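## Task

Rotate the yellow die until 6 faces up and the black die until 5 faces up, and place both entirely on the mat, each resting flat at the end; the remaining die has to end up entirely off the mat.

## Robot and tools

Robot: two six-joint arms, left_arm and right_arm, each ending in a parallel two-finger gripper. In the scene frame the origin is level with the table top, halfway between the nominal bases; +z points up, +x out over the table, and left_arm is on the +y side (image left and right do not follow these names). Calibrated bases: left_arm (+0.069, +0.181, +0.127) m, quat_wxyz (+1.000, 0, 0, +0.015); right_arm (+0.058, -0.521, +0.127) m, quat_wxyz (+1.000, 0, 0, -0.013). Each base sits on a plate, the plates share one metal frame behind the arms, and a camera stand is behind them too.

Frames: an arm's reported end_effector_position (m), end_effector_quat_wxyz, velocities and wrist camera pose are in that arm's own base frame. Table and fixed head cameras use the scene frame. Motion offsets are along the axes of that arm's current Hand target. Gripper axes: fingers point along +z and close along x. end_effector_position is the point between the pads; fingertips extend 6.8 mm past it. The housing (65 mm along the closing direction, 30 mm wide) starts 28 mm behind that point. A block on a post juts about 14 cm toward the gripper's -y side and rotates with it.

Row layout (shared by execute_actions and move): one flat list of 14 numbers covering both arms, each in [-1, 1]: left_arm dx, dy, dz, rx, ry, rz, left gripper shut, then the same seven for right_arm. The six pose numbers are an offset, not a pose, measured from that arm's Hand target as it stood when the action or move began; 1.0 equals 0.6 m for dx/dy/dz or 180 degrees for the rotation vector rx, ry, rz. Rows inside one action all count from that same start, not from each other, and sending the same offset again moves the arm further. Six zeros re-command the current Hand target. shut: above 0.01 closes with full force (no partial closing, bigger values do not squeeze harder); 0.01 or less opens fully. Grippers start open. It only holds objects about 22 to 28 mm wide and reports neither finger position nor whether it holds something. Always resend the last shut value for an arm you want unchanged, since 0 means open.

execute_actions(actions, cameras): actions is a list of actions; each action is up to 15 rows, one per 1/30 s step, and a short table repeats its last row to fill 15 steps. Images come back only when actions is empty or cameras requests them (["all"], specific names, or []).

move(target, speed, blend, stop_force, zero, blocking, cameras): drives grippers in straight lines toward target, which is one 14-number row or a list of up to 15 rows, all offsets from the same Hand targets. speed is m/s, 0.002 to 3.6 (default 0.25), turning capped at twice that in rad/s; one value or one per target. blend (m) rounds corners in a list; 0 stops at each point. stop_force (N, 3 to 120, both arms) ends an arm's path when its wrist sensor feels that much push against the motion; avoid it when the gripper rotates or when pulling away from something it presses. zero resets the force baseline before the move (default true). blocking=false returns after about 0.5 s and cannot go with stop_force. Paths ignore obstacles and the other arm; faster moves lag, overshoot and hit harder. Keep paths away from an arm's own base. The extra "move:" line reports the ending (done, off_target, moving, held, fault) and limits (paced = pose clipped, held = steps withheld); done means at rest within 3 mm and 2 degrees.

wait(seconds 0 to 10, cameras) lets time run. stop(cameras) brakes a running move. zoom_image(camera, region [x0, y0, x1, y1] pixels, at most 504 by 504) enlarges part of the latest image. zero_wrist_force(arm) tares that sensor. finished_scene(scene) ends scene 1 or 2 for good; call it only when the goal holds with the robot off.

Cameras: cam_head_left, cam_head_right, cam_left_wrist, cam_right_wrist, each 896x504. Head cameras are fixed on one bar; calibration is accurate to a few mm near image centre.

Results: Hand target is the last commanded pose after clipping (orientation is clipped to 32 degrees from the measured one each step); the gripper may rest short, so send the missing distance. Joint torques include arm weight; Wrist force/torque are in the gripper's axes, with a third line giving the peak since last shown. Joint velocities may read "within noise". Printed poses can be off by a few cm.

Avoid: a net outside force near 150 N (plus or minus 25) or contact torque at the limits (133 N m for the three big joints, 24.9 N m for wrist joints) triggers a 10 s fault stop. Commanding even slightly past a firm contact can fault a stiff arm. Arms pressing or colliding with each other, or one gripper closing on the other's fingers, can fail the scene; the clearance check may hold commands. Do not drop dice, release them while moving, slam anything, or let anything leave the table. Motors heating to 70 °C show MOTOR HOT and at 85 °C brake the arm for 30 to 60 s, so avoid long stretched holds or pushing at unreachable poses. Objects can be nudged by outside pushes occasionally.

Each tool is called after ">>>" in YAML: its name, and indented under it one key for each argument.

## Session

>>> execute_actions:
  actions: []

Scene clock: 0.00 s.
left_arm: end_effector_position=(+0.6261, -0.1159, -0.0093) end_effector_quat_wxyz=(-0.133, +0.901, +0.371, -0.182) | right_arm: end_effector_position=(+0.1022, +0.5176, +0.0852) end_effector_quat_wxyz=(+0.064, -0.466, +0.882, -0.021)
Joint positions: left_arm=[-0.376 -0.747 1.415 4.496 -1.63 0.428] | right_arm=[4.824 -1.897 -2.072 -0.736 1.437 -0.86]
Joint velocities: within noise
Joint torques (N m): no reading
Motor temperatures (°C): left_arm=[27 28 29 37 36 34] | right_arm=[35 27 27 37 40 33]
Wrist force (N): no reading
Wrist torque (N m): no reading
Wrist force, peak (N): no reading
Hand target: left_arm +0.6261, -0.1159, -0.0093; -0.133, +0.901, +0.371, -0.182 | right_arm +0.1022, +0.5176, +0.0852; +0.064, -0.466, +0.882, -0.021
Tool commands: left_gripper/shut=+0.0 right_gripper/shut=+0.0

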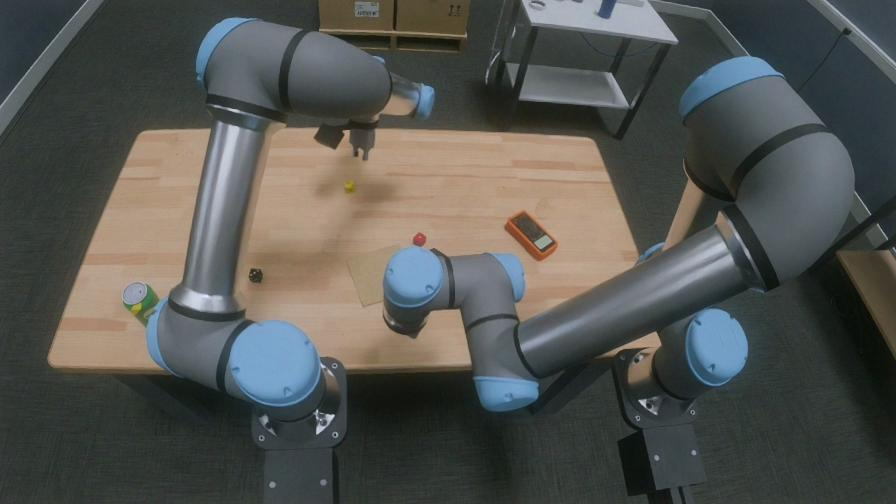

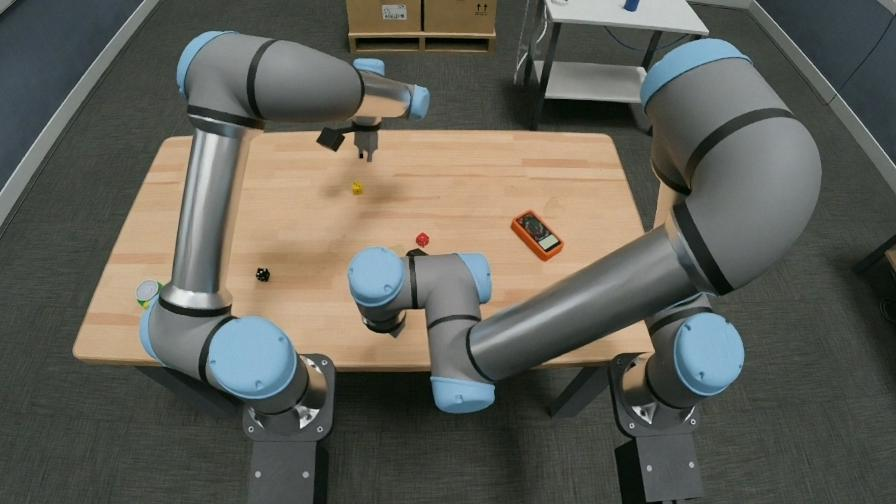

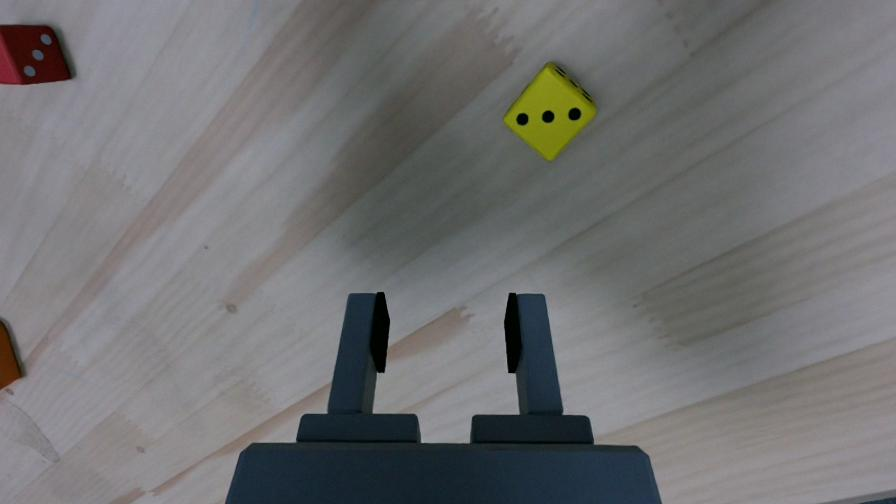

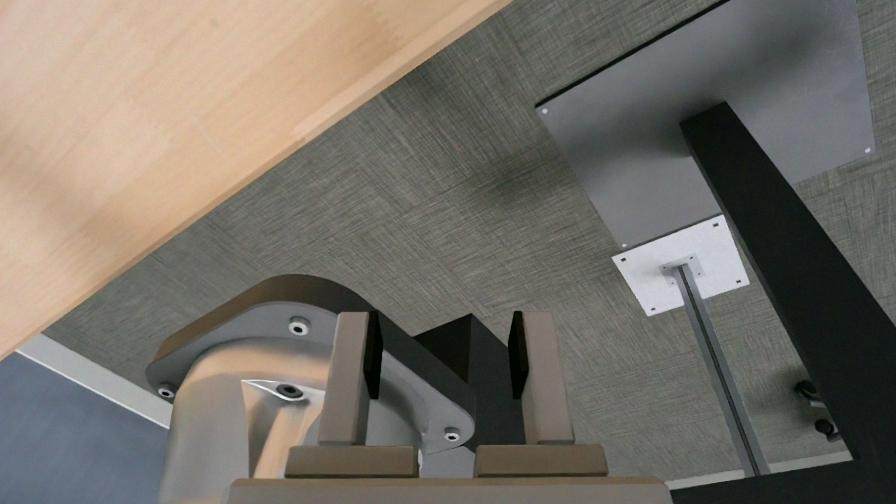

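>>> zoom_image:
  camera: "cam_left_wrist"
  region: [480, 40, 620, 180]

>>> zoom_image:
  camera: "cam_head_left"
  region: [330, 170, 370, 200]

>>> zoom_image:
  camera: "cam_head_right"
  region: [242, 256, 282, 290]

>>> zoom_image:
  camera: "cam_head_left"
  region: [340, 220, 450, 320]

Scaled by 3.600 from the camera's 896x504 image, which has a finer 1280x720 frame.

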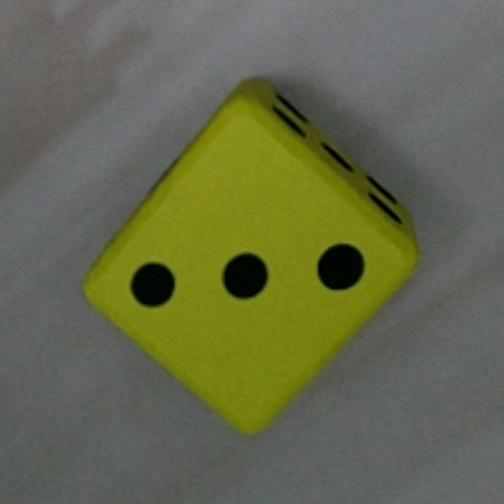

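Scaled by 12.600 from the camera's 896x504 image, which has a finer 1280x720 frame.

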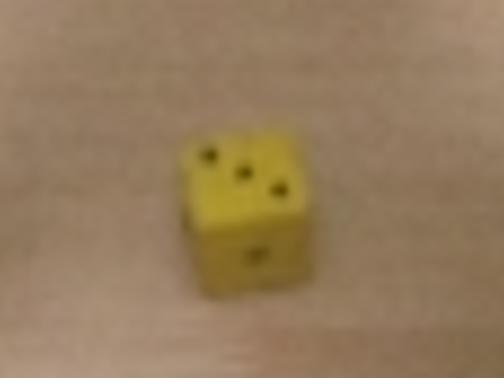

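Scaled by 12.600 from the camera's 896x504 image, which has a finer 1280x720 frame.

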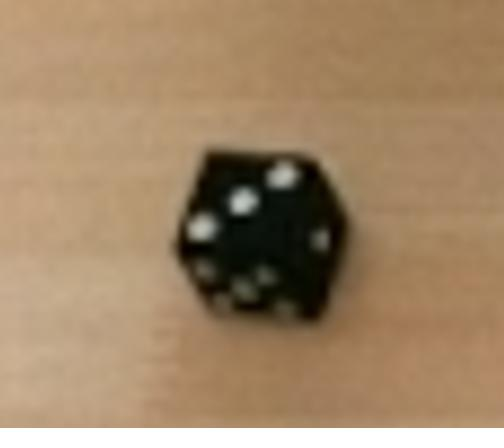

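Scaled by 4.582 from the camera's 896x504 image, which has a finer 1280x720 frame.

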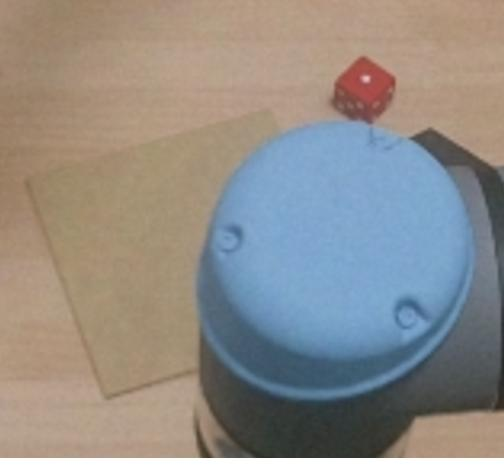

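>>> move:
  target: [0.0394,-0.0313,0.06,-0.0451,0.0555,0.7112,0,0.138,-0.735,-0.193,0,0,0,0]
  speed: 0.7
  cameras: ["all"]

Scene clock: 77.83 s.
left_arm: end_effector_position=(+0.6147, -0.0821, -0.0401) end_effector_quat_wxyz=(+0.131, +0.743, -0.646, -0.114) | right_arm: end_effector_position=(+0.4020, +0.1974, +0.2346) end_effector_quat_wxyz=(+0.064, -0.466, +0.882, -0.021)
Joint positions: left_arm=[-0.303 -0.767 1.576 4.221 -1.717 2.722] | right_arm=[3.936 -1.449 -2.137 -1.017 1.493 -1.752]
Joint torques (N m): left_arm=[-8.97 -54.52 -22.53 -2.24 1.57 1.38] | right_arm=[-0.29 25.62 8.97 4.72 -2.7 0.68]
Wrist force (N): left_arm=[-1.0 -0.9 -0.2] | right_arm=[-0.4 -0.4 -0.1]
Wrist torque (N m): left_arm=[-0.06 0.06 -0.05] | right_arm=[-0.04 0.05 -0.18]
Wrist force, peak (N): left_arm=[-1.1 -1.2 -0.2] | right_arm=[-0.3 -1.8 -0.4]
Hand target: left_arm +0.6147, -0.0822, -0.0400; +0.131, +0.743, -0.646, -0.114 | right_arm +0.4020, +0.1973, +0.2346; +0.064, -0.466, +0.882, -0.021
Off the commanded pose: left_arm 0.000 m, 0 deg | right_arm 0.000 m, 0 deg.
move: done
camera_calibration:
cam_left_wrist: T_world_to_cam=[[0.124561, -0.992204, -0.00398208, -0.160118], [-0.343753, -0.0469189, 0.937887, 0.26029], [-0.930762, -0.115456, -0.346918, 0.649107], [0, 0, 0, 1]] pos_world=[0.713584, -0.071714, -0.0195738]
cam_right_wrist: T_world_to_cam=[[-0.548132, -0.832522, -0.0803647, 0.397821], [-0.630848, 0.348427, 0.693274, 0.0438089], [-0.549165, 0.430703, -0.716179, 0.401351], [0, 0, 0, 1]] pos_world=[0.466103, 0.143067, 0.289039]

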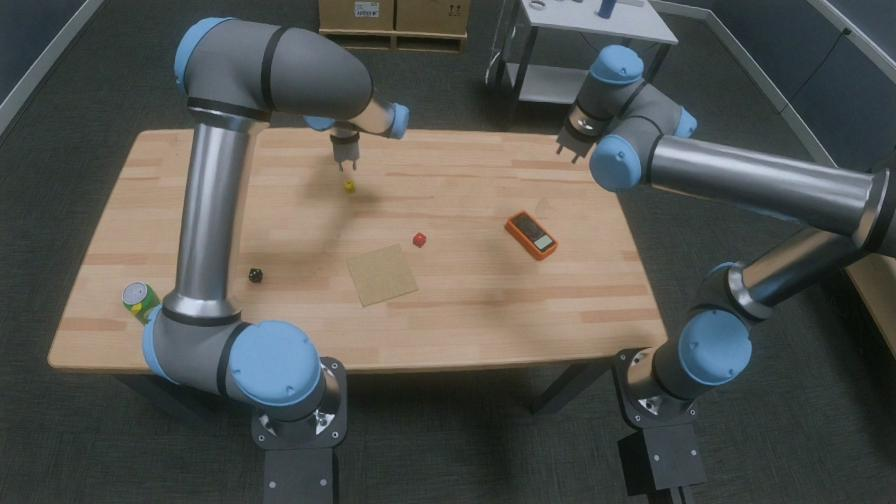

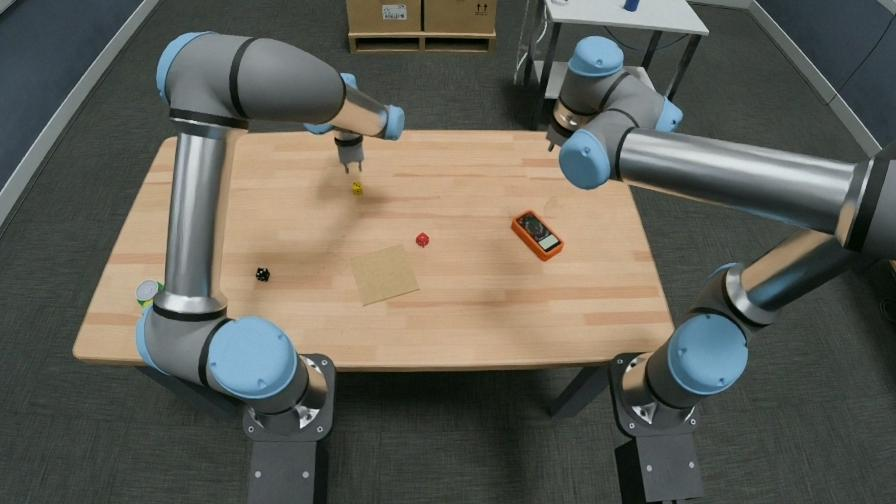

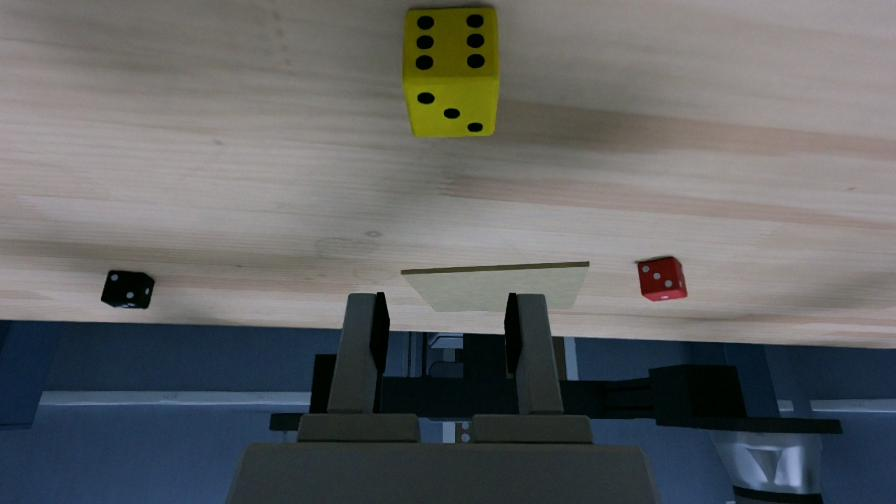

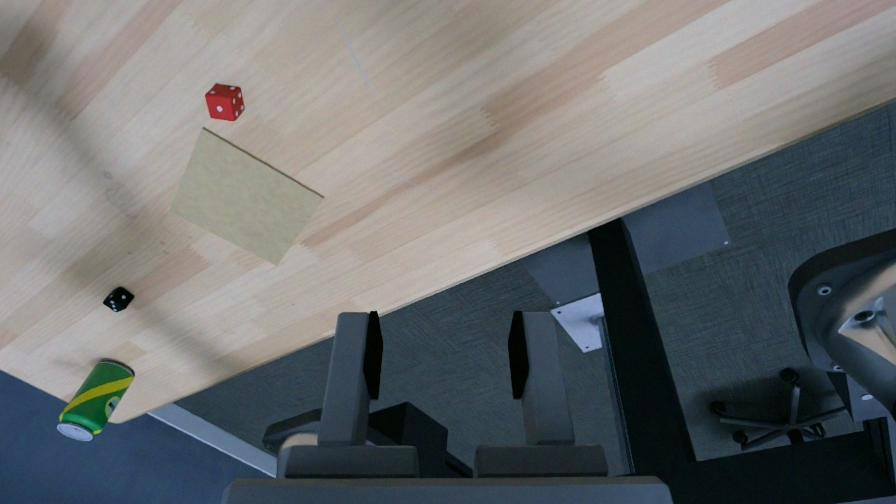

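>>> move:
  target:
    - [0.0018,-0.0345,0.1188,0,0,0,0,0,0,0,0,0,0,0]
    - [0.0018,-0.0345,0.1188,0,0,0,1,0,0,0,0,0,0,0]
    - [0,0,0.01,0,0,0,1,0,0,0,0,0,0,0]
    - [0.1142,0.4008,0.1992,0.499,-0.0217,-0.0464,1,0,0,0,0,0,0,0]
  speed: [0.15,0.15,0.3,0.5]
  blend: [0,0,0.02,0]
  cameras: ["cam_head_left","cam_head_right","cam_left_wrist"]

Scene clock: 107.57 s.
left_arm: end_effector_position=(+0.3600, -0.1871, -0.0700) end_effector_quat_wxyz=(-0.459, +0.655, -0.492, +0.344) | right_arm: end_effector_position=(+0.4020, +0.1973, +0.2346) end_effector_quat_wxyz=(+0.064, -0.466, +0.882, -0.021)
Joint positions: left_arm=[-1.368 -0.459 2.588 2.803 -0.358 1.338] | right_arm=[3.936 -1.448 -2.137 -1.017 1.493 -1.752]
Joint torques (N m): left_arm=[-13.32 -25.31 11.72 -1.97 2.92 1.17] | right_arm=[0.57 31.04 7.39 4.81 -2.36 -0.44]
Wrist force (N): left_arm=[-0.6 0.5 -0.6] | right_arm=[-0.4 -0.5 0.0]
Wrist torque (N m): left_arm=[0.01 0.10 -0.14] | right_arm=[-0.05 0.04 -0.18]
Wrist force, peak (N): left_arm=[-0.9 -2.5 -1.6] | right_arm=[-0.7 -0.8 0.1]
Hand target: left_arm +0.3599, -0.1871, -0.0700; -0.459, +0.655, -0.492, +0.344 | right_arm +0.4020, +0.1973, +0.2346; +0.064, -0.466, +0.882, -0.021
Off the commanded pose: left_arm 0.000 m, 0 deg | right_arm 0.000 m, 0 deg.
move: done
camera_calibration:
cam_left_wrist: T_world_to_cam=[[0.283499, -0.95885, -0.0153077, -0.284416], [-0.900857, -0.260812, -0.347035, 0.266448], [0.328762, 0.112174, -0.937727, -0.0627238], [0, 0, 0, 1]] pos_world=[0.341284, -0.196184, 0.0292951]
Images, in order (width x height): cam_head_left 896x504, cam_head_right 896x504, cam_left_wrist 896x504.

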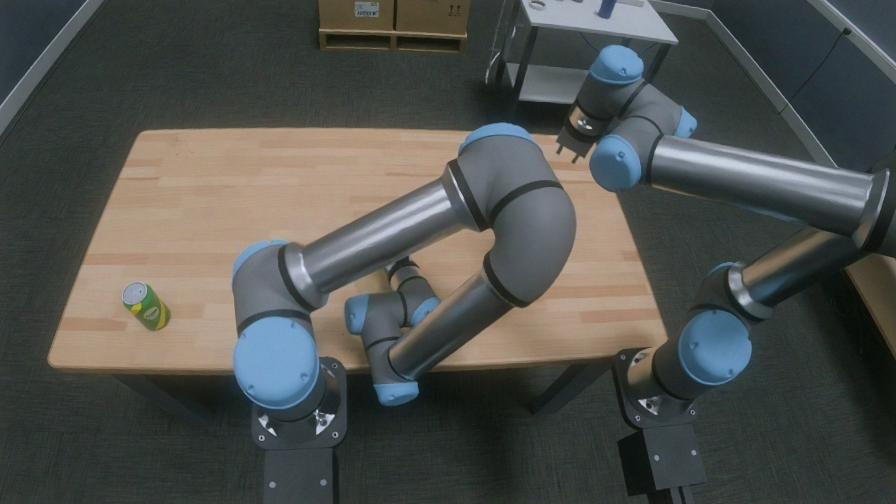

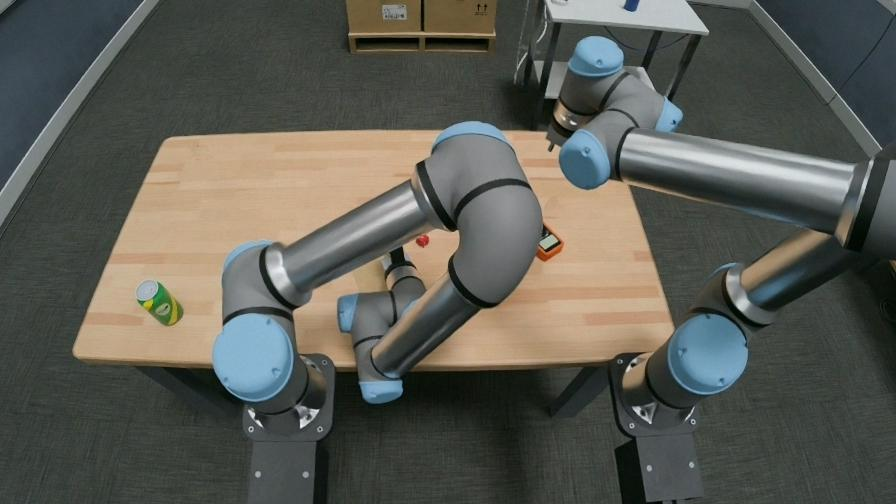

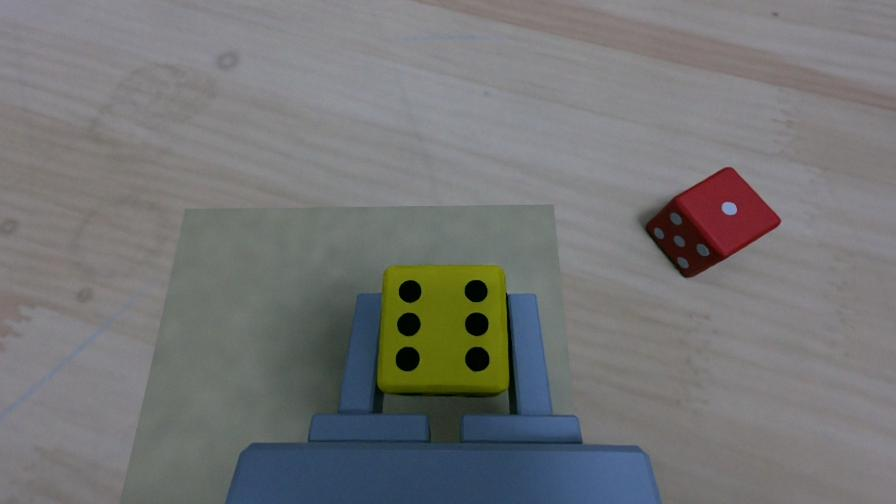

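>>> move:
  target: [0,0.0548,0.02,0,0,0,1,0,0,0,0,0,0,0]
  speed: 0.12

>>> move:
  target: [0,0.0266,0.0097,0,0,0,1,0,0,0,0,0,0,0]
  speed: 0.015
  stop_force: 6
  cameras: ["cam_left_wrist"]

Scene clock: 116.50 s.
left_arm: end_effector_position=(+0.3599, -0.1871, -0.1050) end_effector_quat_wxyz=(-0.459, +0.655, -0.492, +0.344) | right_arm: end_effector_position=(+0.4020, +0.1973, +0.2346) end_effector_quat_wxyz=(+0.064, -0.466, +0.882, -0.021)
Joint positions: left_arm=[-1.368 -0.335 2.526 2.74 -0.359 1.338] | right_arm=[3.936 -1.448 -2.137 -1.017 1.493 -1.752]
Joint torques (N m): left_arm=[12.49 -35.83 15 -0.63 2.24 -0.37] | right_arm=[3.96 29.3 8.02 4.66 -2.47 0.93]
Wrist force (N): left_arm=[-0.8 0.4 -0.6] | right_arm=[-0.5 -0.5 0.0]
Wrist torque (N m): left_arm=[0.00 0.12 -0.15] | right_arm=[-0.05 0.06 -0.18]
Wrist force, peak (N): left_arm=[-0.7 1.5 -0.6] | right_arm=[-0.6 -0.9 0.1]
Hand target: left_arm +0.3599, -0.1871, -0.1050; -0.459, +0.655, -0.492, +0.344 | right_arm +0.4020, +0.1973, +0.2346; +0.064, -0.466, +0.882, -0.021
Off the commanded pose: left_arm 0.000 m, 0 deg | right_arm 0.000 m, 0 deg.
move: done

Scene clock: 117.87 s.
left_arm: end_effector_position=(+0.3599, -0.1871, -0.1130) end_effector_quat_wxyz=(-0.459, +0.655, -0.492, +0.344) | right_arm: end_effector_position=(+0.4020, +0.1973, +0.2346) end_effector_quat_wxyz=(+0.064, -0.466, +0.882, -0.021)
Joint positions: left_arm=[-1.368 -0.309 2.511 2.729 -0.358 1.338] | right_arm=[3.936 -1.448 -2.137 -1.017 1.493 -1.752]
Joint torques (N m): left_arm=[10.03 -43.48 15.96 -0.43 0.79 -0.43] | right_arm=[4.98 29.89 8.17 4.52 -2.48 1.34]
Wrist force (N): left_arm=[-0.7 -3.3 -1.7] | right_arm=[-0.3 -0.4 -0.1]
Wrist torque (N m): left_arm=[-0.11 0.15 -0.08] | right_arm=[-0.04 0.04 -0.18]
Wrist force, peak (N): left_arm=[-3.9 -28.3 -15.5] | right_arm=[-0.6 -0.6 -0.3]
Hand target: left_arm +0.3599, -0.1871, -0.1129; -0.459, +0.655, -0.492, +0.344 (not the last commanded pose) | right_arm +0.4020, +0.1973, +0.2346; +0.064, -0.466, +0.882, -0.021
Off the commanded pose: left_arm 0.009 m, 0 deg | right_arm 0.000 m, 0 deg.
move: contact (left_arm)
camera_calibration:
cam_left_wrist: T_world_to_cam=[[0.283392, -0.958876, -0.0156529, -0.285045], [-0.900894, -0.260589, -0.347106, 0.251615], [0.328753, 0.112469, -0.937695, -0.102892], [0, 0, 0, 1]] pos_world=[0.341284, -0.196183, -0.0136059]
Images, in order (width x height): cam_left_wrist 896x504.

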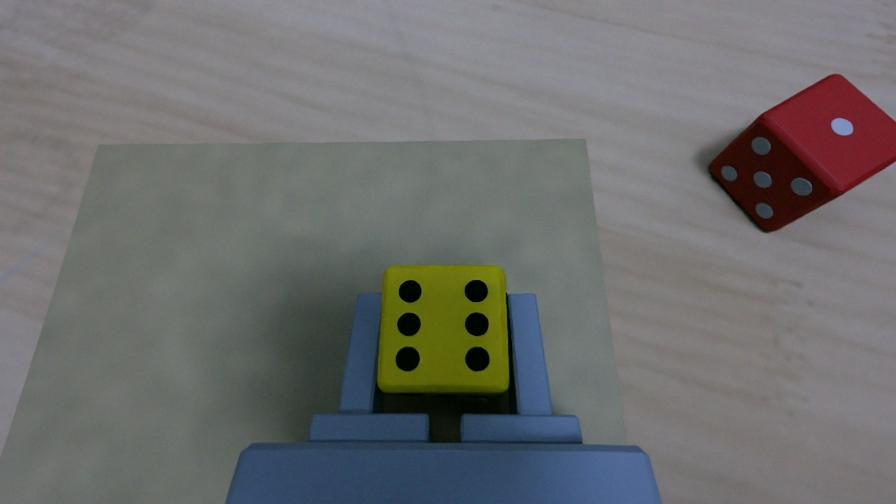

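>>> move:
  target:
    - [0,0,0,0,0,0,0,0,0,0,0,0,0,0]
    - [0,0,-0.1,0,0,0,0,0,0,0,0,0,0,0]
    - [-0.0233,-0.1437,-0.1558,0,0,0,0,0,0,0,0,0,0,0]
    - [-0.2472,-0.2132,-0.1115,-0.3311,-0.2483,-0.3546,0,0,0,0,0,0,0,0]
    - [-0.5413,-0.1652,0.0492,-0.1707,-0.364,-0.7805,0,0,0,0,0,0,0,0]
  speed: [0.2,0.12,0.3,0.6,0.6]
  blend: [0,0.01,0.03,0.04,0]
  cameras: ["cam_left_wrist","cam_head_left"]

Scene clock: 147.47 s.
left_arm: end_effector_position=(+0.3281, +0.1419, -0.0297) end_effector_quat_wxyz=(+0.137, +0.781, +0.599, +0.105) | right_arm: end_effector_position=(+0.4020, +0.1973, +0.2346) end_effector_quat_wxyz=(+0.064, -0.466, +0.882, -0.021)
Joint positions: left_arm=[0.095 -0.946 2.683 2.648 -1.69 0.337] | right_arm=[3.936 -1.448 -2.137 -1.017 1.493 -1.752]
Joint torques (N m): left_arm=[-7.85 -32.91 7.98 -1.56 1.68 0.33] | right_arm=[4.8 30.32 7.99 4.73 -2.51 1.8]
Wrist force (N): left_arm=[-1.2 -0.9 -0.1] | right_arm=[-0.5 -0.5 0.1]
Wrist torque (N m): left_arm=[-0.05 0.07 -0.26] | right_arm=[-0.05 0.05 -0.18]
Wrist force, peak (N): left_arm=[-0.9 -3.5 -1.4] | right_arm=[-0.7 -0.9 0.1]
Hand target: left_arm +0.3281, +0.1419, -0.0296; +0.137, +0.781, +0.599, +0.105 | right_arm +0.4020, +0.1973, +0.2346; +0.064, -0.466, +0.882, -0.021
Off the commanded pose: left_arm 0.000 m, 0 deg | right_arm 0.000 m, 0 deg.
move: done
camera_calibration:
cam_left_wrist: T_world_to_cam=[[0.273428, 0.961887, -0.00318321, -0.228208], [0.335766, -0.0923434, 0.937408, -0.0539711], [0.901387, -0.257382, -0.348219, -0.169262], [0, 0, 0, 1]] pos_world=[0.23309, 0.170961, -0.00907352]
Images, in order (width x height): cam_head_left 896x504, cam_left_wrist 896x504.

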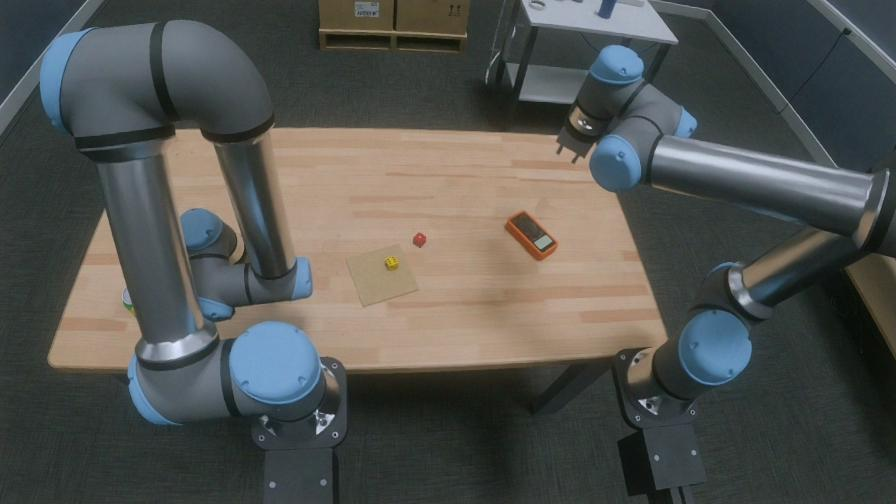

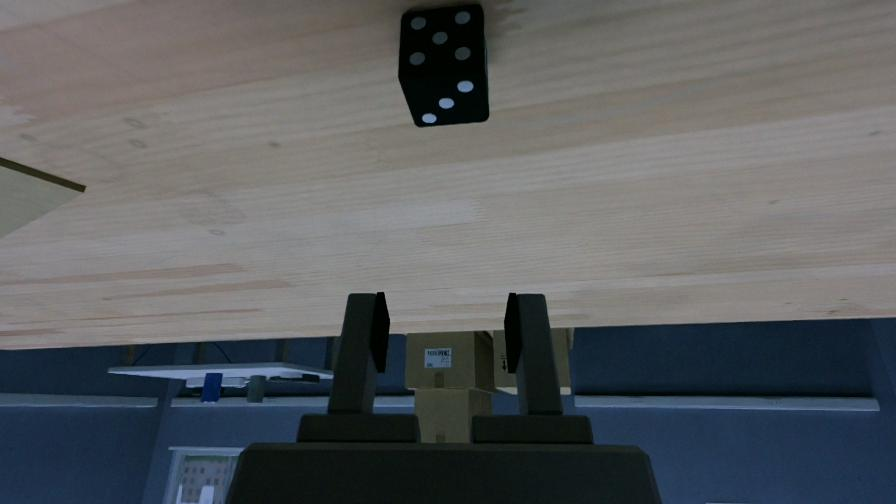

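>>> move:
  target:
    - [-0.0007,0.0067,0.0557,0,0.0105,-0.0287,0,0,0,0,0,0,0,0]
    - [-0.0007,-0.0243,0.1408,0,0.0105,-0.0287,0,0,0,0,0,0,0,0]
    - [-0.0007,-0.0243,0.1408,0,0.0105,-0.0287,1,0,0,0,0,0,0,0]
    - [-0.0007,0.041,-0.0383,0,0.0105,-0.0287,1,0,0,0,0,0,0,0]
    - [-0.2407,0.0437,-0.0728,0.0946,-0.0726,0.412,1,0,0,0,0,0,0,0]
    - [-0.421,0.11,0.0933,0.1707,0.364,0.7805,1,0,0,0,0,0,0,0]
  speed: [0.2,0.15,0.15,0.3,0.6,0.5]
  blend: [0.01,0,0,0.03,0.03,0]
  cameras: ["cam_left_wrist"]

Scene clock: 171.73 s.
left_arm: end_effector_position=(+0.3158, -0.0479, -0.0095) end_effector_quat_wxyz=(-0.197, +0.946, -0.212, +0.145) | right_arm: end_effector_position=(+0.4020, +0.1973, +0.2346) end_effector_quat_wxyz=(+0.064, -0.466, +0.882, -0.021)
Joint positions: left_arm=[-0.932 -1.188 2.821 3.121 -1.078 1.068] | right_arm=[3.936 -1.448 -2.137 -1.017 1.493 -1.752]
Joint torques (N m): left_arm=[6.24 -6.11 -9.89 -3.03 2.15 -0.14] | right_arm=[4.19 29.87 8.47 4.62 -2.44 1.87]
Wrist force (N): left_arm=[-1.1 -0.5 -0.4] | right_arm=[-0.5 -0.6 -0.1]
Wrist torque (N m): left_arm=[-0.10 0.08 0.00] | right_arm=[-0.06 0.05 -0.18]
Wrist force, peak (N): left_arm=[-1.4 2.0 -3.7] | right_arm=[-0.6 -0.8 0.0]
Hand target: left_arm +0.3158, -0.0480, -0.0095; -0.197, +0.946, -0.212, +0.145 (not the last commanded pose) | right_arm +0.4020, +0.1973, +0.2346; +0.064, -0.466, +0.882, -0.021
Off the commanded pose: left_arm 0.094 m, 60 deg | right_arm 0.000 m, 0 deg.
move: held (left_arm; a check stopped the path); path passed 5 of 6 targets; limits=held
pose unreachable (left arm): on one or more control steps of this call, first in action 0 (counted from 0), this arm could not follow its commanded pose, so it was not sent that pose on those steps. It may still have moved: this result reports where it is.
cause: moving toward the commanded pose would bring two parts of the arm too close to each other (joints 3 (elbow) and 4 (wrist 1) lie between them).
camera_calibration:
cam_left_wrist: T_world_to_cam=[[0.86681, -0.465579, 0.17854, -0.296224], [-0.496811, -0.775747, 0.389096, 0.138692], [-0.0426526, -0.425973, -0.90373, 0.0848035], [0, 0, 0, 1]] pos_world=[0.329291, 0.00579785, 0.0755631]
Images, in order (width x height): cam_left_wrist 896x504.

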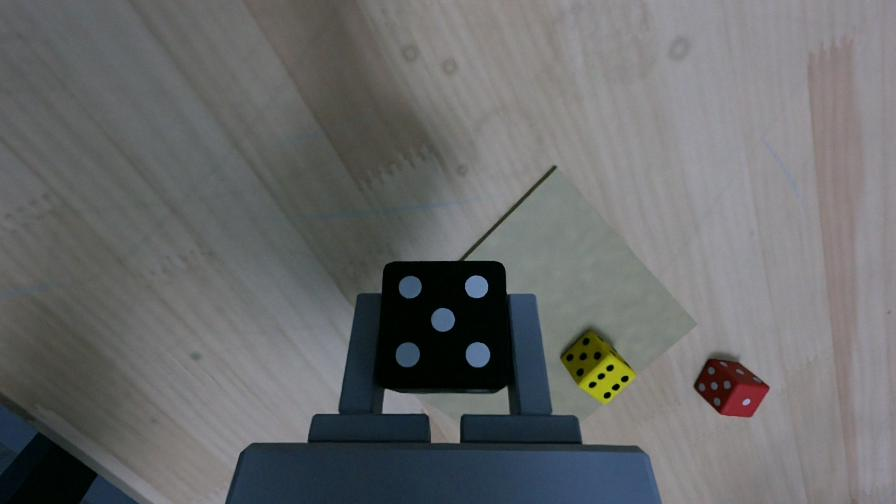

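>>> move:
  target:
    - [0.1555,-0.0255,-0.0105,0,0,0,1,0,0,0,0,0,0,0]
    - [0.2193,0.0203,0.0185,0.2168,0.1034,0.174,1,0,0,0,0,0,0,0]
    - [0.1012,0.1085,0.0828,0.2168,0.1034,0.174,1,0,0,0,0,0,0,0]
  speed: [0.4,0.4,0.25]
  blend: [0.02,0.02,0]
  cameras: ["cam_left_wrist"]

Scene clock: 199.13 s.
left_arm: end_effector_position=(+0.3640, -0.1145, -0.0699) end_effector_quat_wxyz=(-0.492, +0.702, -0.422, +0.295) | right_arm: end_effector_position=(+0.4020, +0.1973, +0.2346) end_effector_quat_wxyz=(+0.064, -0.466, +0.882, -0.021)
Joint positions: left_arm=[-1.264 -0.524 2.645 3.056 -0.392 1.075] | right_arm=[3.936 -1.448 -2.137 -1.017 1.493 -1.752]
Joint torques (N m): left_arm=[-5.58 -23.01 15.64 -1.41 2.96 0.76] | right_arm=[4.57 29.74 7.67 4.57 -2.22 1.78]
Wrist force (N): left_arm=[-1.2 0.2 -1.1] | right_arm=[-0.7 -0.7 -0.2]
Wrist torque (N m): left_arm=[-0.02 0.16 -0.15] | right_arm=[-0.07 0.07 -0.18]
Wrist force, peak (N): left_arm=[-3.6 0.0 0.5] | right_arm=[-0.7 -0.8 0.3]
Hand target: left_arm +0.3640, -0.1145, -0.0700; -0.492, +0.702, -0.422, +0.295 | right_arm +0.4020, +0.1973, +0.2346; +0.064, -0.466, +0.882, -0.021
Off the commanded pose: left_arm 0.000 m, 0 deg | right_arm 0.000 m, 0 deg.
move: done
camera_calibration:
cam_left_wrist: T_world_to_cam=[[0.472886, -0.880998, -0.0149136, -0.275982], [-0.828405, -0.438762, -0.348186, 0.242235], [0.300208, 0.177007, -0.937307, -0.0542361], [0, 0, 0, 1]] pos_world=[0.347458, -0.127256, 0.0293911]
Images, in order (width x height): cam_left_wrist 896x504.

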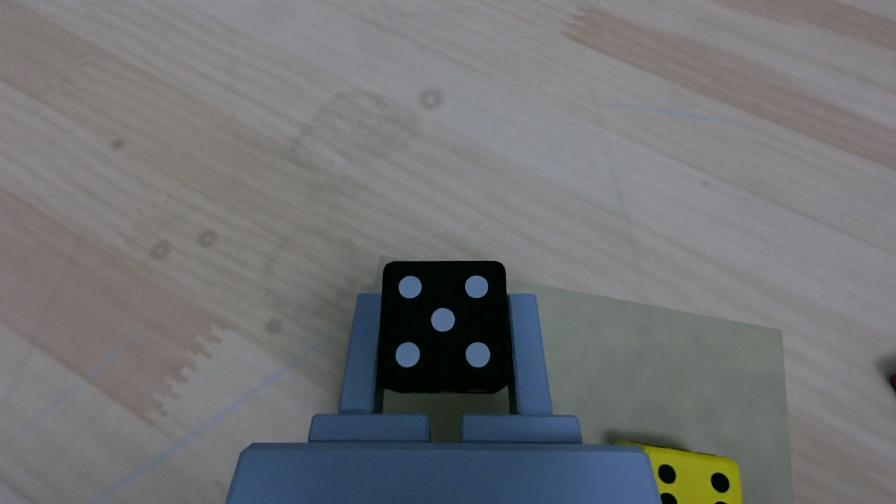

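>>> move:
  target: [0,0.0548,0.02,0,0,0,1,0,0,0,0,0,0,0]
  speed: 0.12

>>> move:
  target: [0,0.0266,0.0097,0,0,0,1,0,0,0,0,0,0,0]
  speed: 0.012
  stop_force: 6

>>> move:
  target:
    - [0,0,0,0,0,0,0,0,0,0,0,0,0,0]
    - [0,0,-0.083,0,0,0,0,0,0,0,0,0,0,0]
    - [0,-0.15,-0.15,0,0,0,0,0,0,0,0,0,0,0]
  speed: [0.2,0.12,0.3]
  blend: [0,0.01,0]
  cameras: ["cam_left_wrist","cam_head_left","cam_head_right"]

Scene clock: 208.53 s.
left_arm: end_effector_position=(+0.3640, -0.1145, -0.1050) end_effector_quat_wxyz=(-0.492, +0.702, -0.422, +0.295) | right_arm: end_effector_position=(+0.4020, +0.1973, +0.2346) end_effector_quat_wxyz=(+0.064, -0.466, +0.882, -0.021)
Joint positions: left_arm=[-1.264 -0.387 2.587 2.977 -0.391 1.076] | right_arm=[3.936 -1.448 -2.137 -1.017 1.493 -1.752]
Joint torques (N m): left_arm=[13.01 -34.28 15.91 -0.35 2.81 -0.41] | right_arm=[3.69 28.23 8.46 4.45 -2.39 1.8]
Wrist force (N): left_arm=[-1.1 0.2 -0.9] | right_arm=[-0.4 -0.4 -0.1]
Wrist torque (N m): left_arm=[-0.02 0.15 -0.14] | right_arm=[-0.04 0.04 -0.18]
Wrist force, peak (N): left_arm=[-1.5 0.0 -1.3] | right_arm=[-0.7 -0.7 0.2]
Hand target: left_arm +0.3640, -0.1144, -0.1050; -0.492, +0.702, -0.422, +0.295 | right_arm +0.4020, +0.1973, +0.2346; +0.064, -0.466, +0.882, -0.021
Off the commanded pose: left_arm 0.000 m, 0 deg | right_arm 0.000 m, 0 deg.
move: done

Scene clock: 210.10 s.
left_arm: end_effector_position=(+0.3640, -0.1144, -0.1138) end_effector_quat_wxyz=(-0.492, +0.702, -0.422, +0.295) | right_arm: end_effector_position=(+0.4020, +0.1973, +0.2346) end_effector_quat_wxyz=(+0.064, -0.466, +0.882, -0.021)
Joint positions: left_arm=[-1.264 -0.356 2.571 2.961 -0.391 1.075] | right_arm=[3.936 -1.448 -2.137 -1.017 1.493 -1.752]
Joint torques (N m): left_arm=[9.24 -40.03 16.88 0.13 -1.79 0.74] | right_arm=[4.86 29.48 8.21 4.35 -2.3 1.95]
Wrist force (N): left_arm=[-0.2 -5.4 -1.9] | right_arm=[-0.2 -0.7 0.1]
Wrist torque (N m): left_arm=[-0.12 0.15 -0.07] | right_arm=[-0.06 0.03 -0.18]
Wrist force, peak (N): left_arm=[-5.1 -27.6 -15.4] | right_arm=[-0.5 -0.8 0.0]
Hand target: left_arm +0.3640, -0.1144, -0.1138; -0.492, +0.702, -0.422, +0.295 (not the last commanded pose) | right_arm +0.4020, +0.1973, +0.2346; +0.064, -0.466, +0.882, -0.021
Off the commanded pose: left_arm 0.008 m, 0 deg | right_arm 0.000 m, 0 deg.
move: contact (left_arm)

Scene clock: 211.97 s.
left_arm: end_effector_position=(+0.3165, -0.1399, +0.0015) end_effector_quat_wxyz=(-0.492, +0.702, -0.422, +0.295) | right_arm: end_effector_position=(+0.4020, +0.1973, +0.2346) end_effector_quat_wxyz=(+0.064, -0.466, +0.882, -0.021)
Joint positions: left_arm=[-1.475 -1.044 2.724 3.844 -0.519 0.689] | right_arm=[3.936 -1.448 -2.137 -1.017 1.493 -1.752]
Joint torques (N m): left_arm=[13.78 -31.5 8.07 0.45 2.5 0.72] | right_arm=[4.26 28.92 8.27 4.49 -2.35 1.92]
Wrist force (N): left_arm=[-1.3 0.0 -0.7] | right_arm=[-0.5 -0.5 -0.3]
Wrist torque (N m): left_arm=[-0.03 0.18 -0.15] | right_arm=[-0.05 0.06 -0.18]
Wrist force, peak (N): left_arm=[-1.2 2.6 -0.6] | right_arm=[-0.6 -0.8 0.0]
Hand target: left_arm +0.3165, -0.1398, +0.0015; -0.492, +0.702, -0.422, +0.295 | right_arm +0.4020, +0.1973, +0.2346; +0.064, -0.466, +0.882, -0.021
Off the commanded pose: left_arm 0.000 m, 0 deg | right_arm 0.000 m, 0 deg.
move: done
camera_calibration:
cam_left_wrist: T_world_to_cam=[[0.4727, -0.881096, -0.0149895, -0.274695], [-0.82851, -0.438565, -0.348184, 0.216706], [0.30021, 0.177005, -0.937306, 0.031425], [0, 0, 0, 1]] pos_world=[0.299958, -0.152555, 0.100791]
Images, in order (width x height): cam_head_left 896x504, cam_head_right 896x504, cam_left_wrist 896x504.

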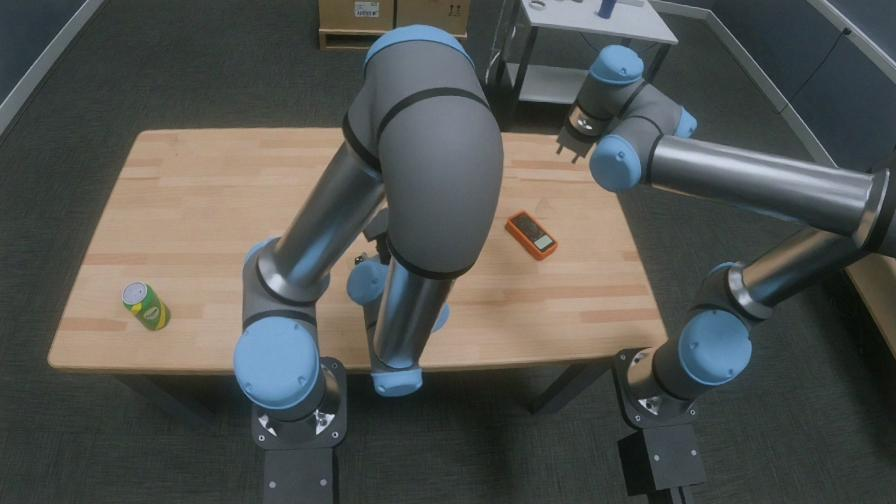

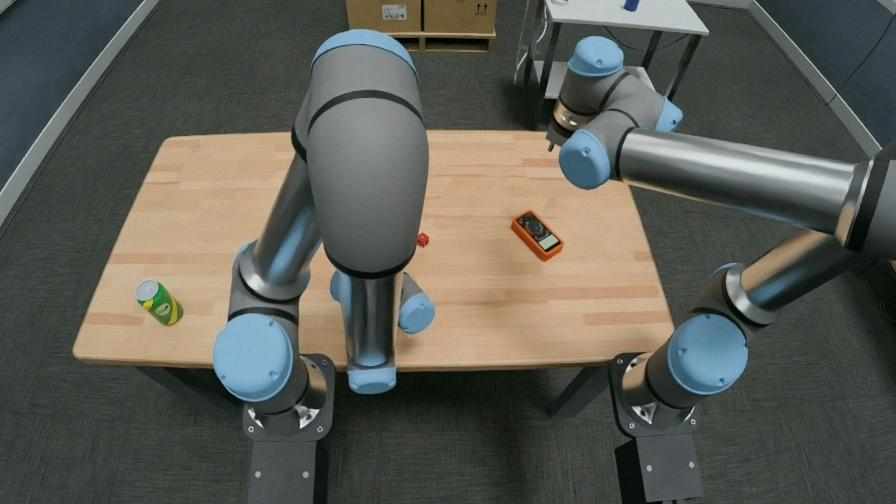

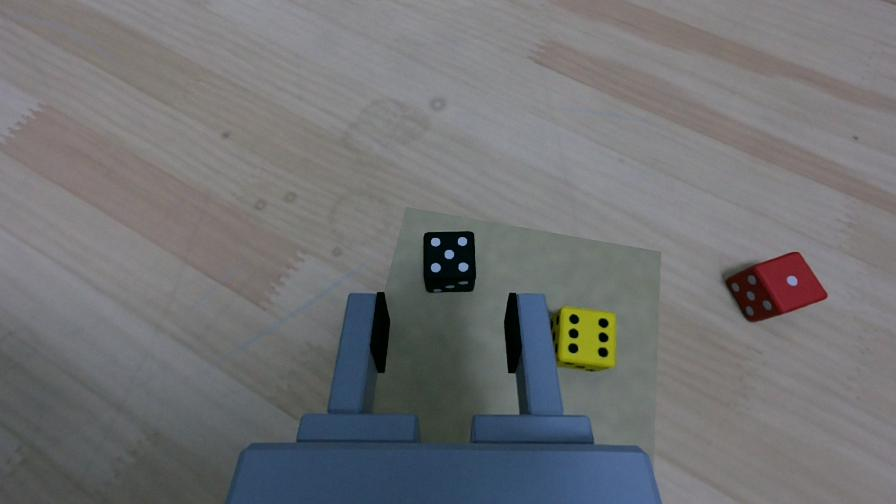

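Both on the mat, correct faces.

>>> finished_scene:
  scene: 1

The scene is finished: the task was done.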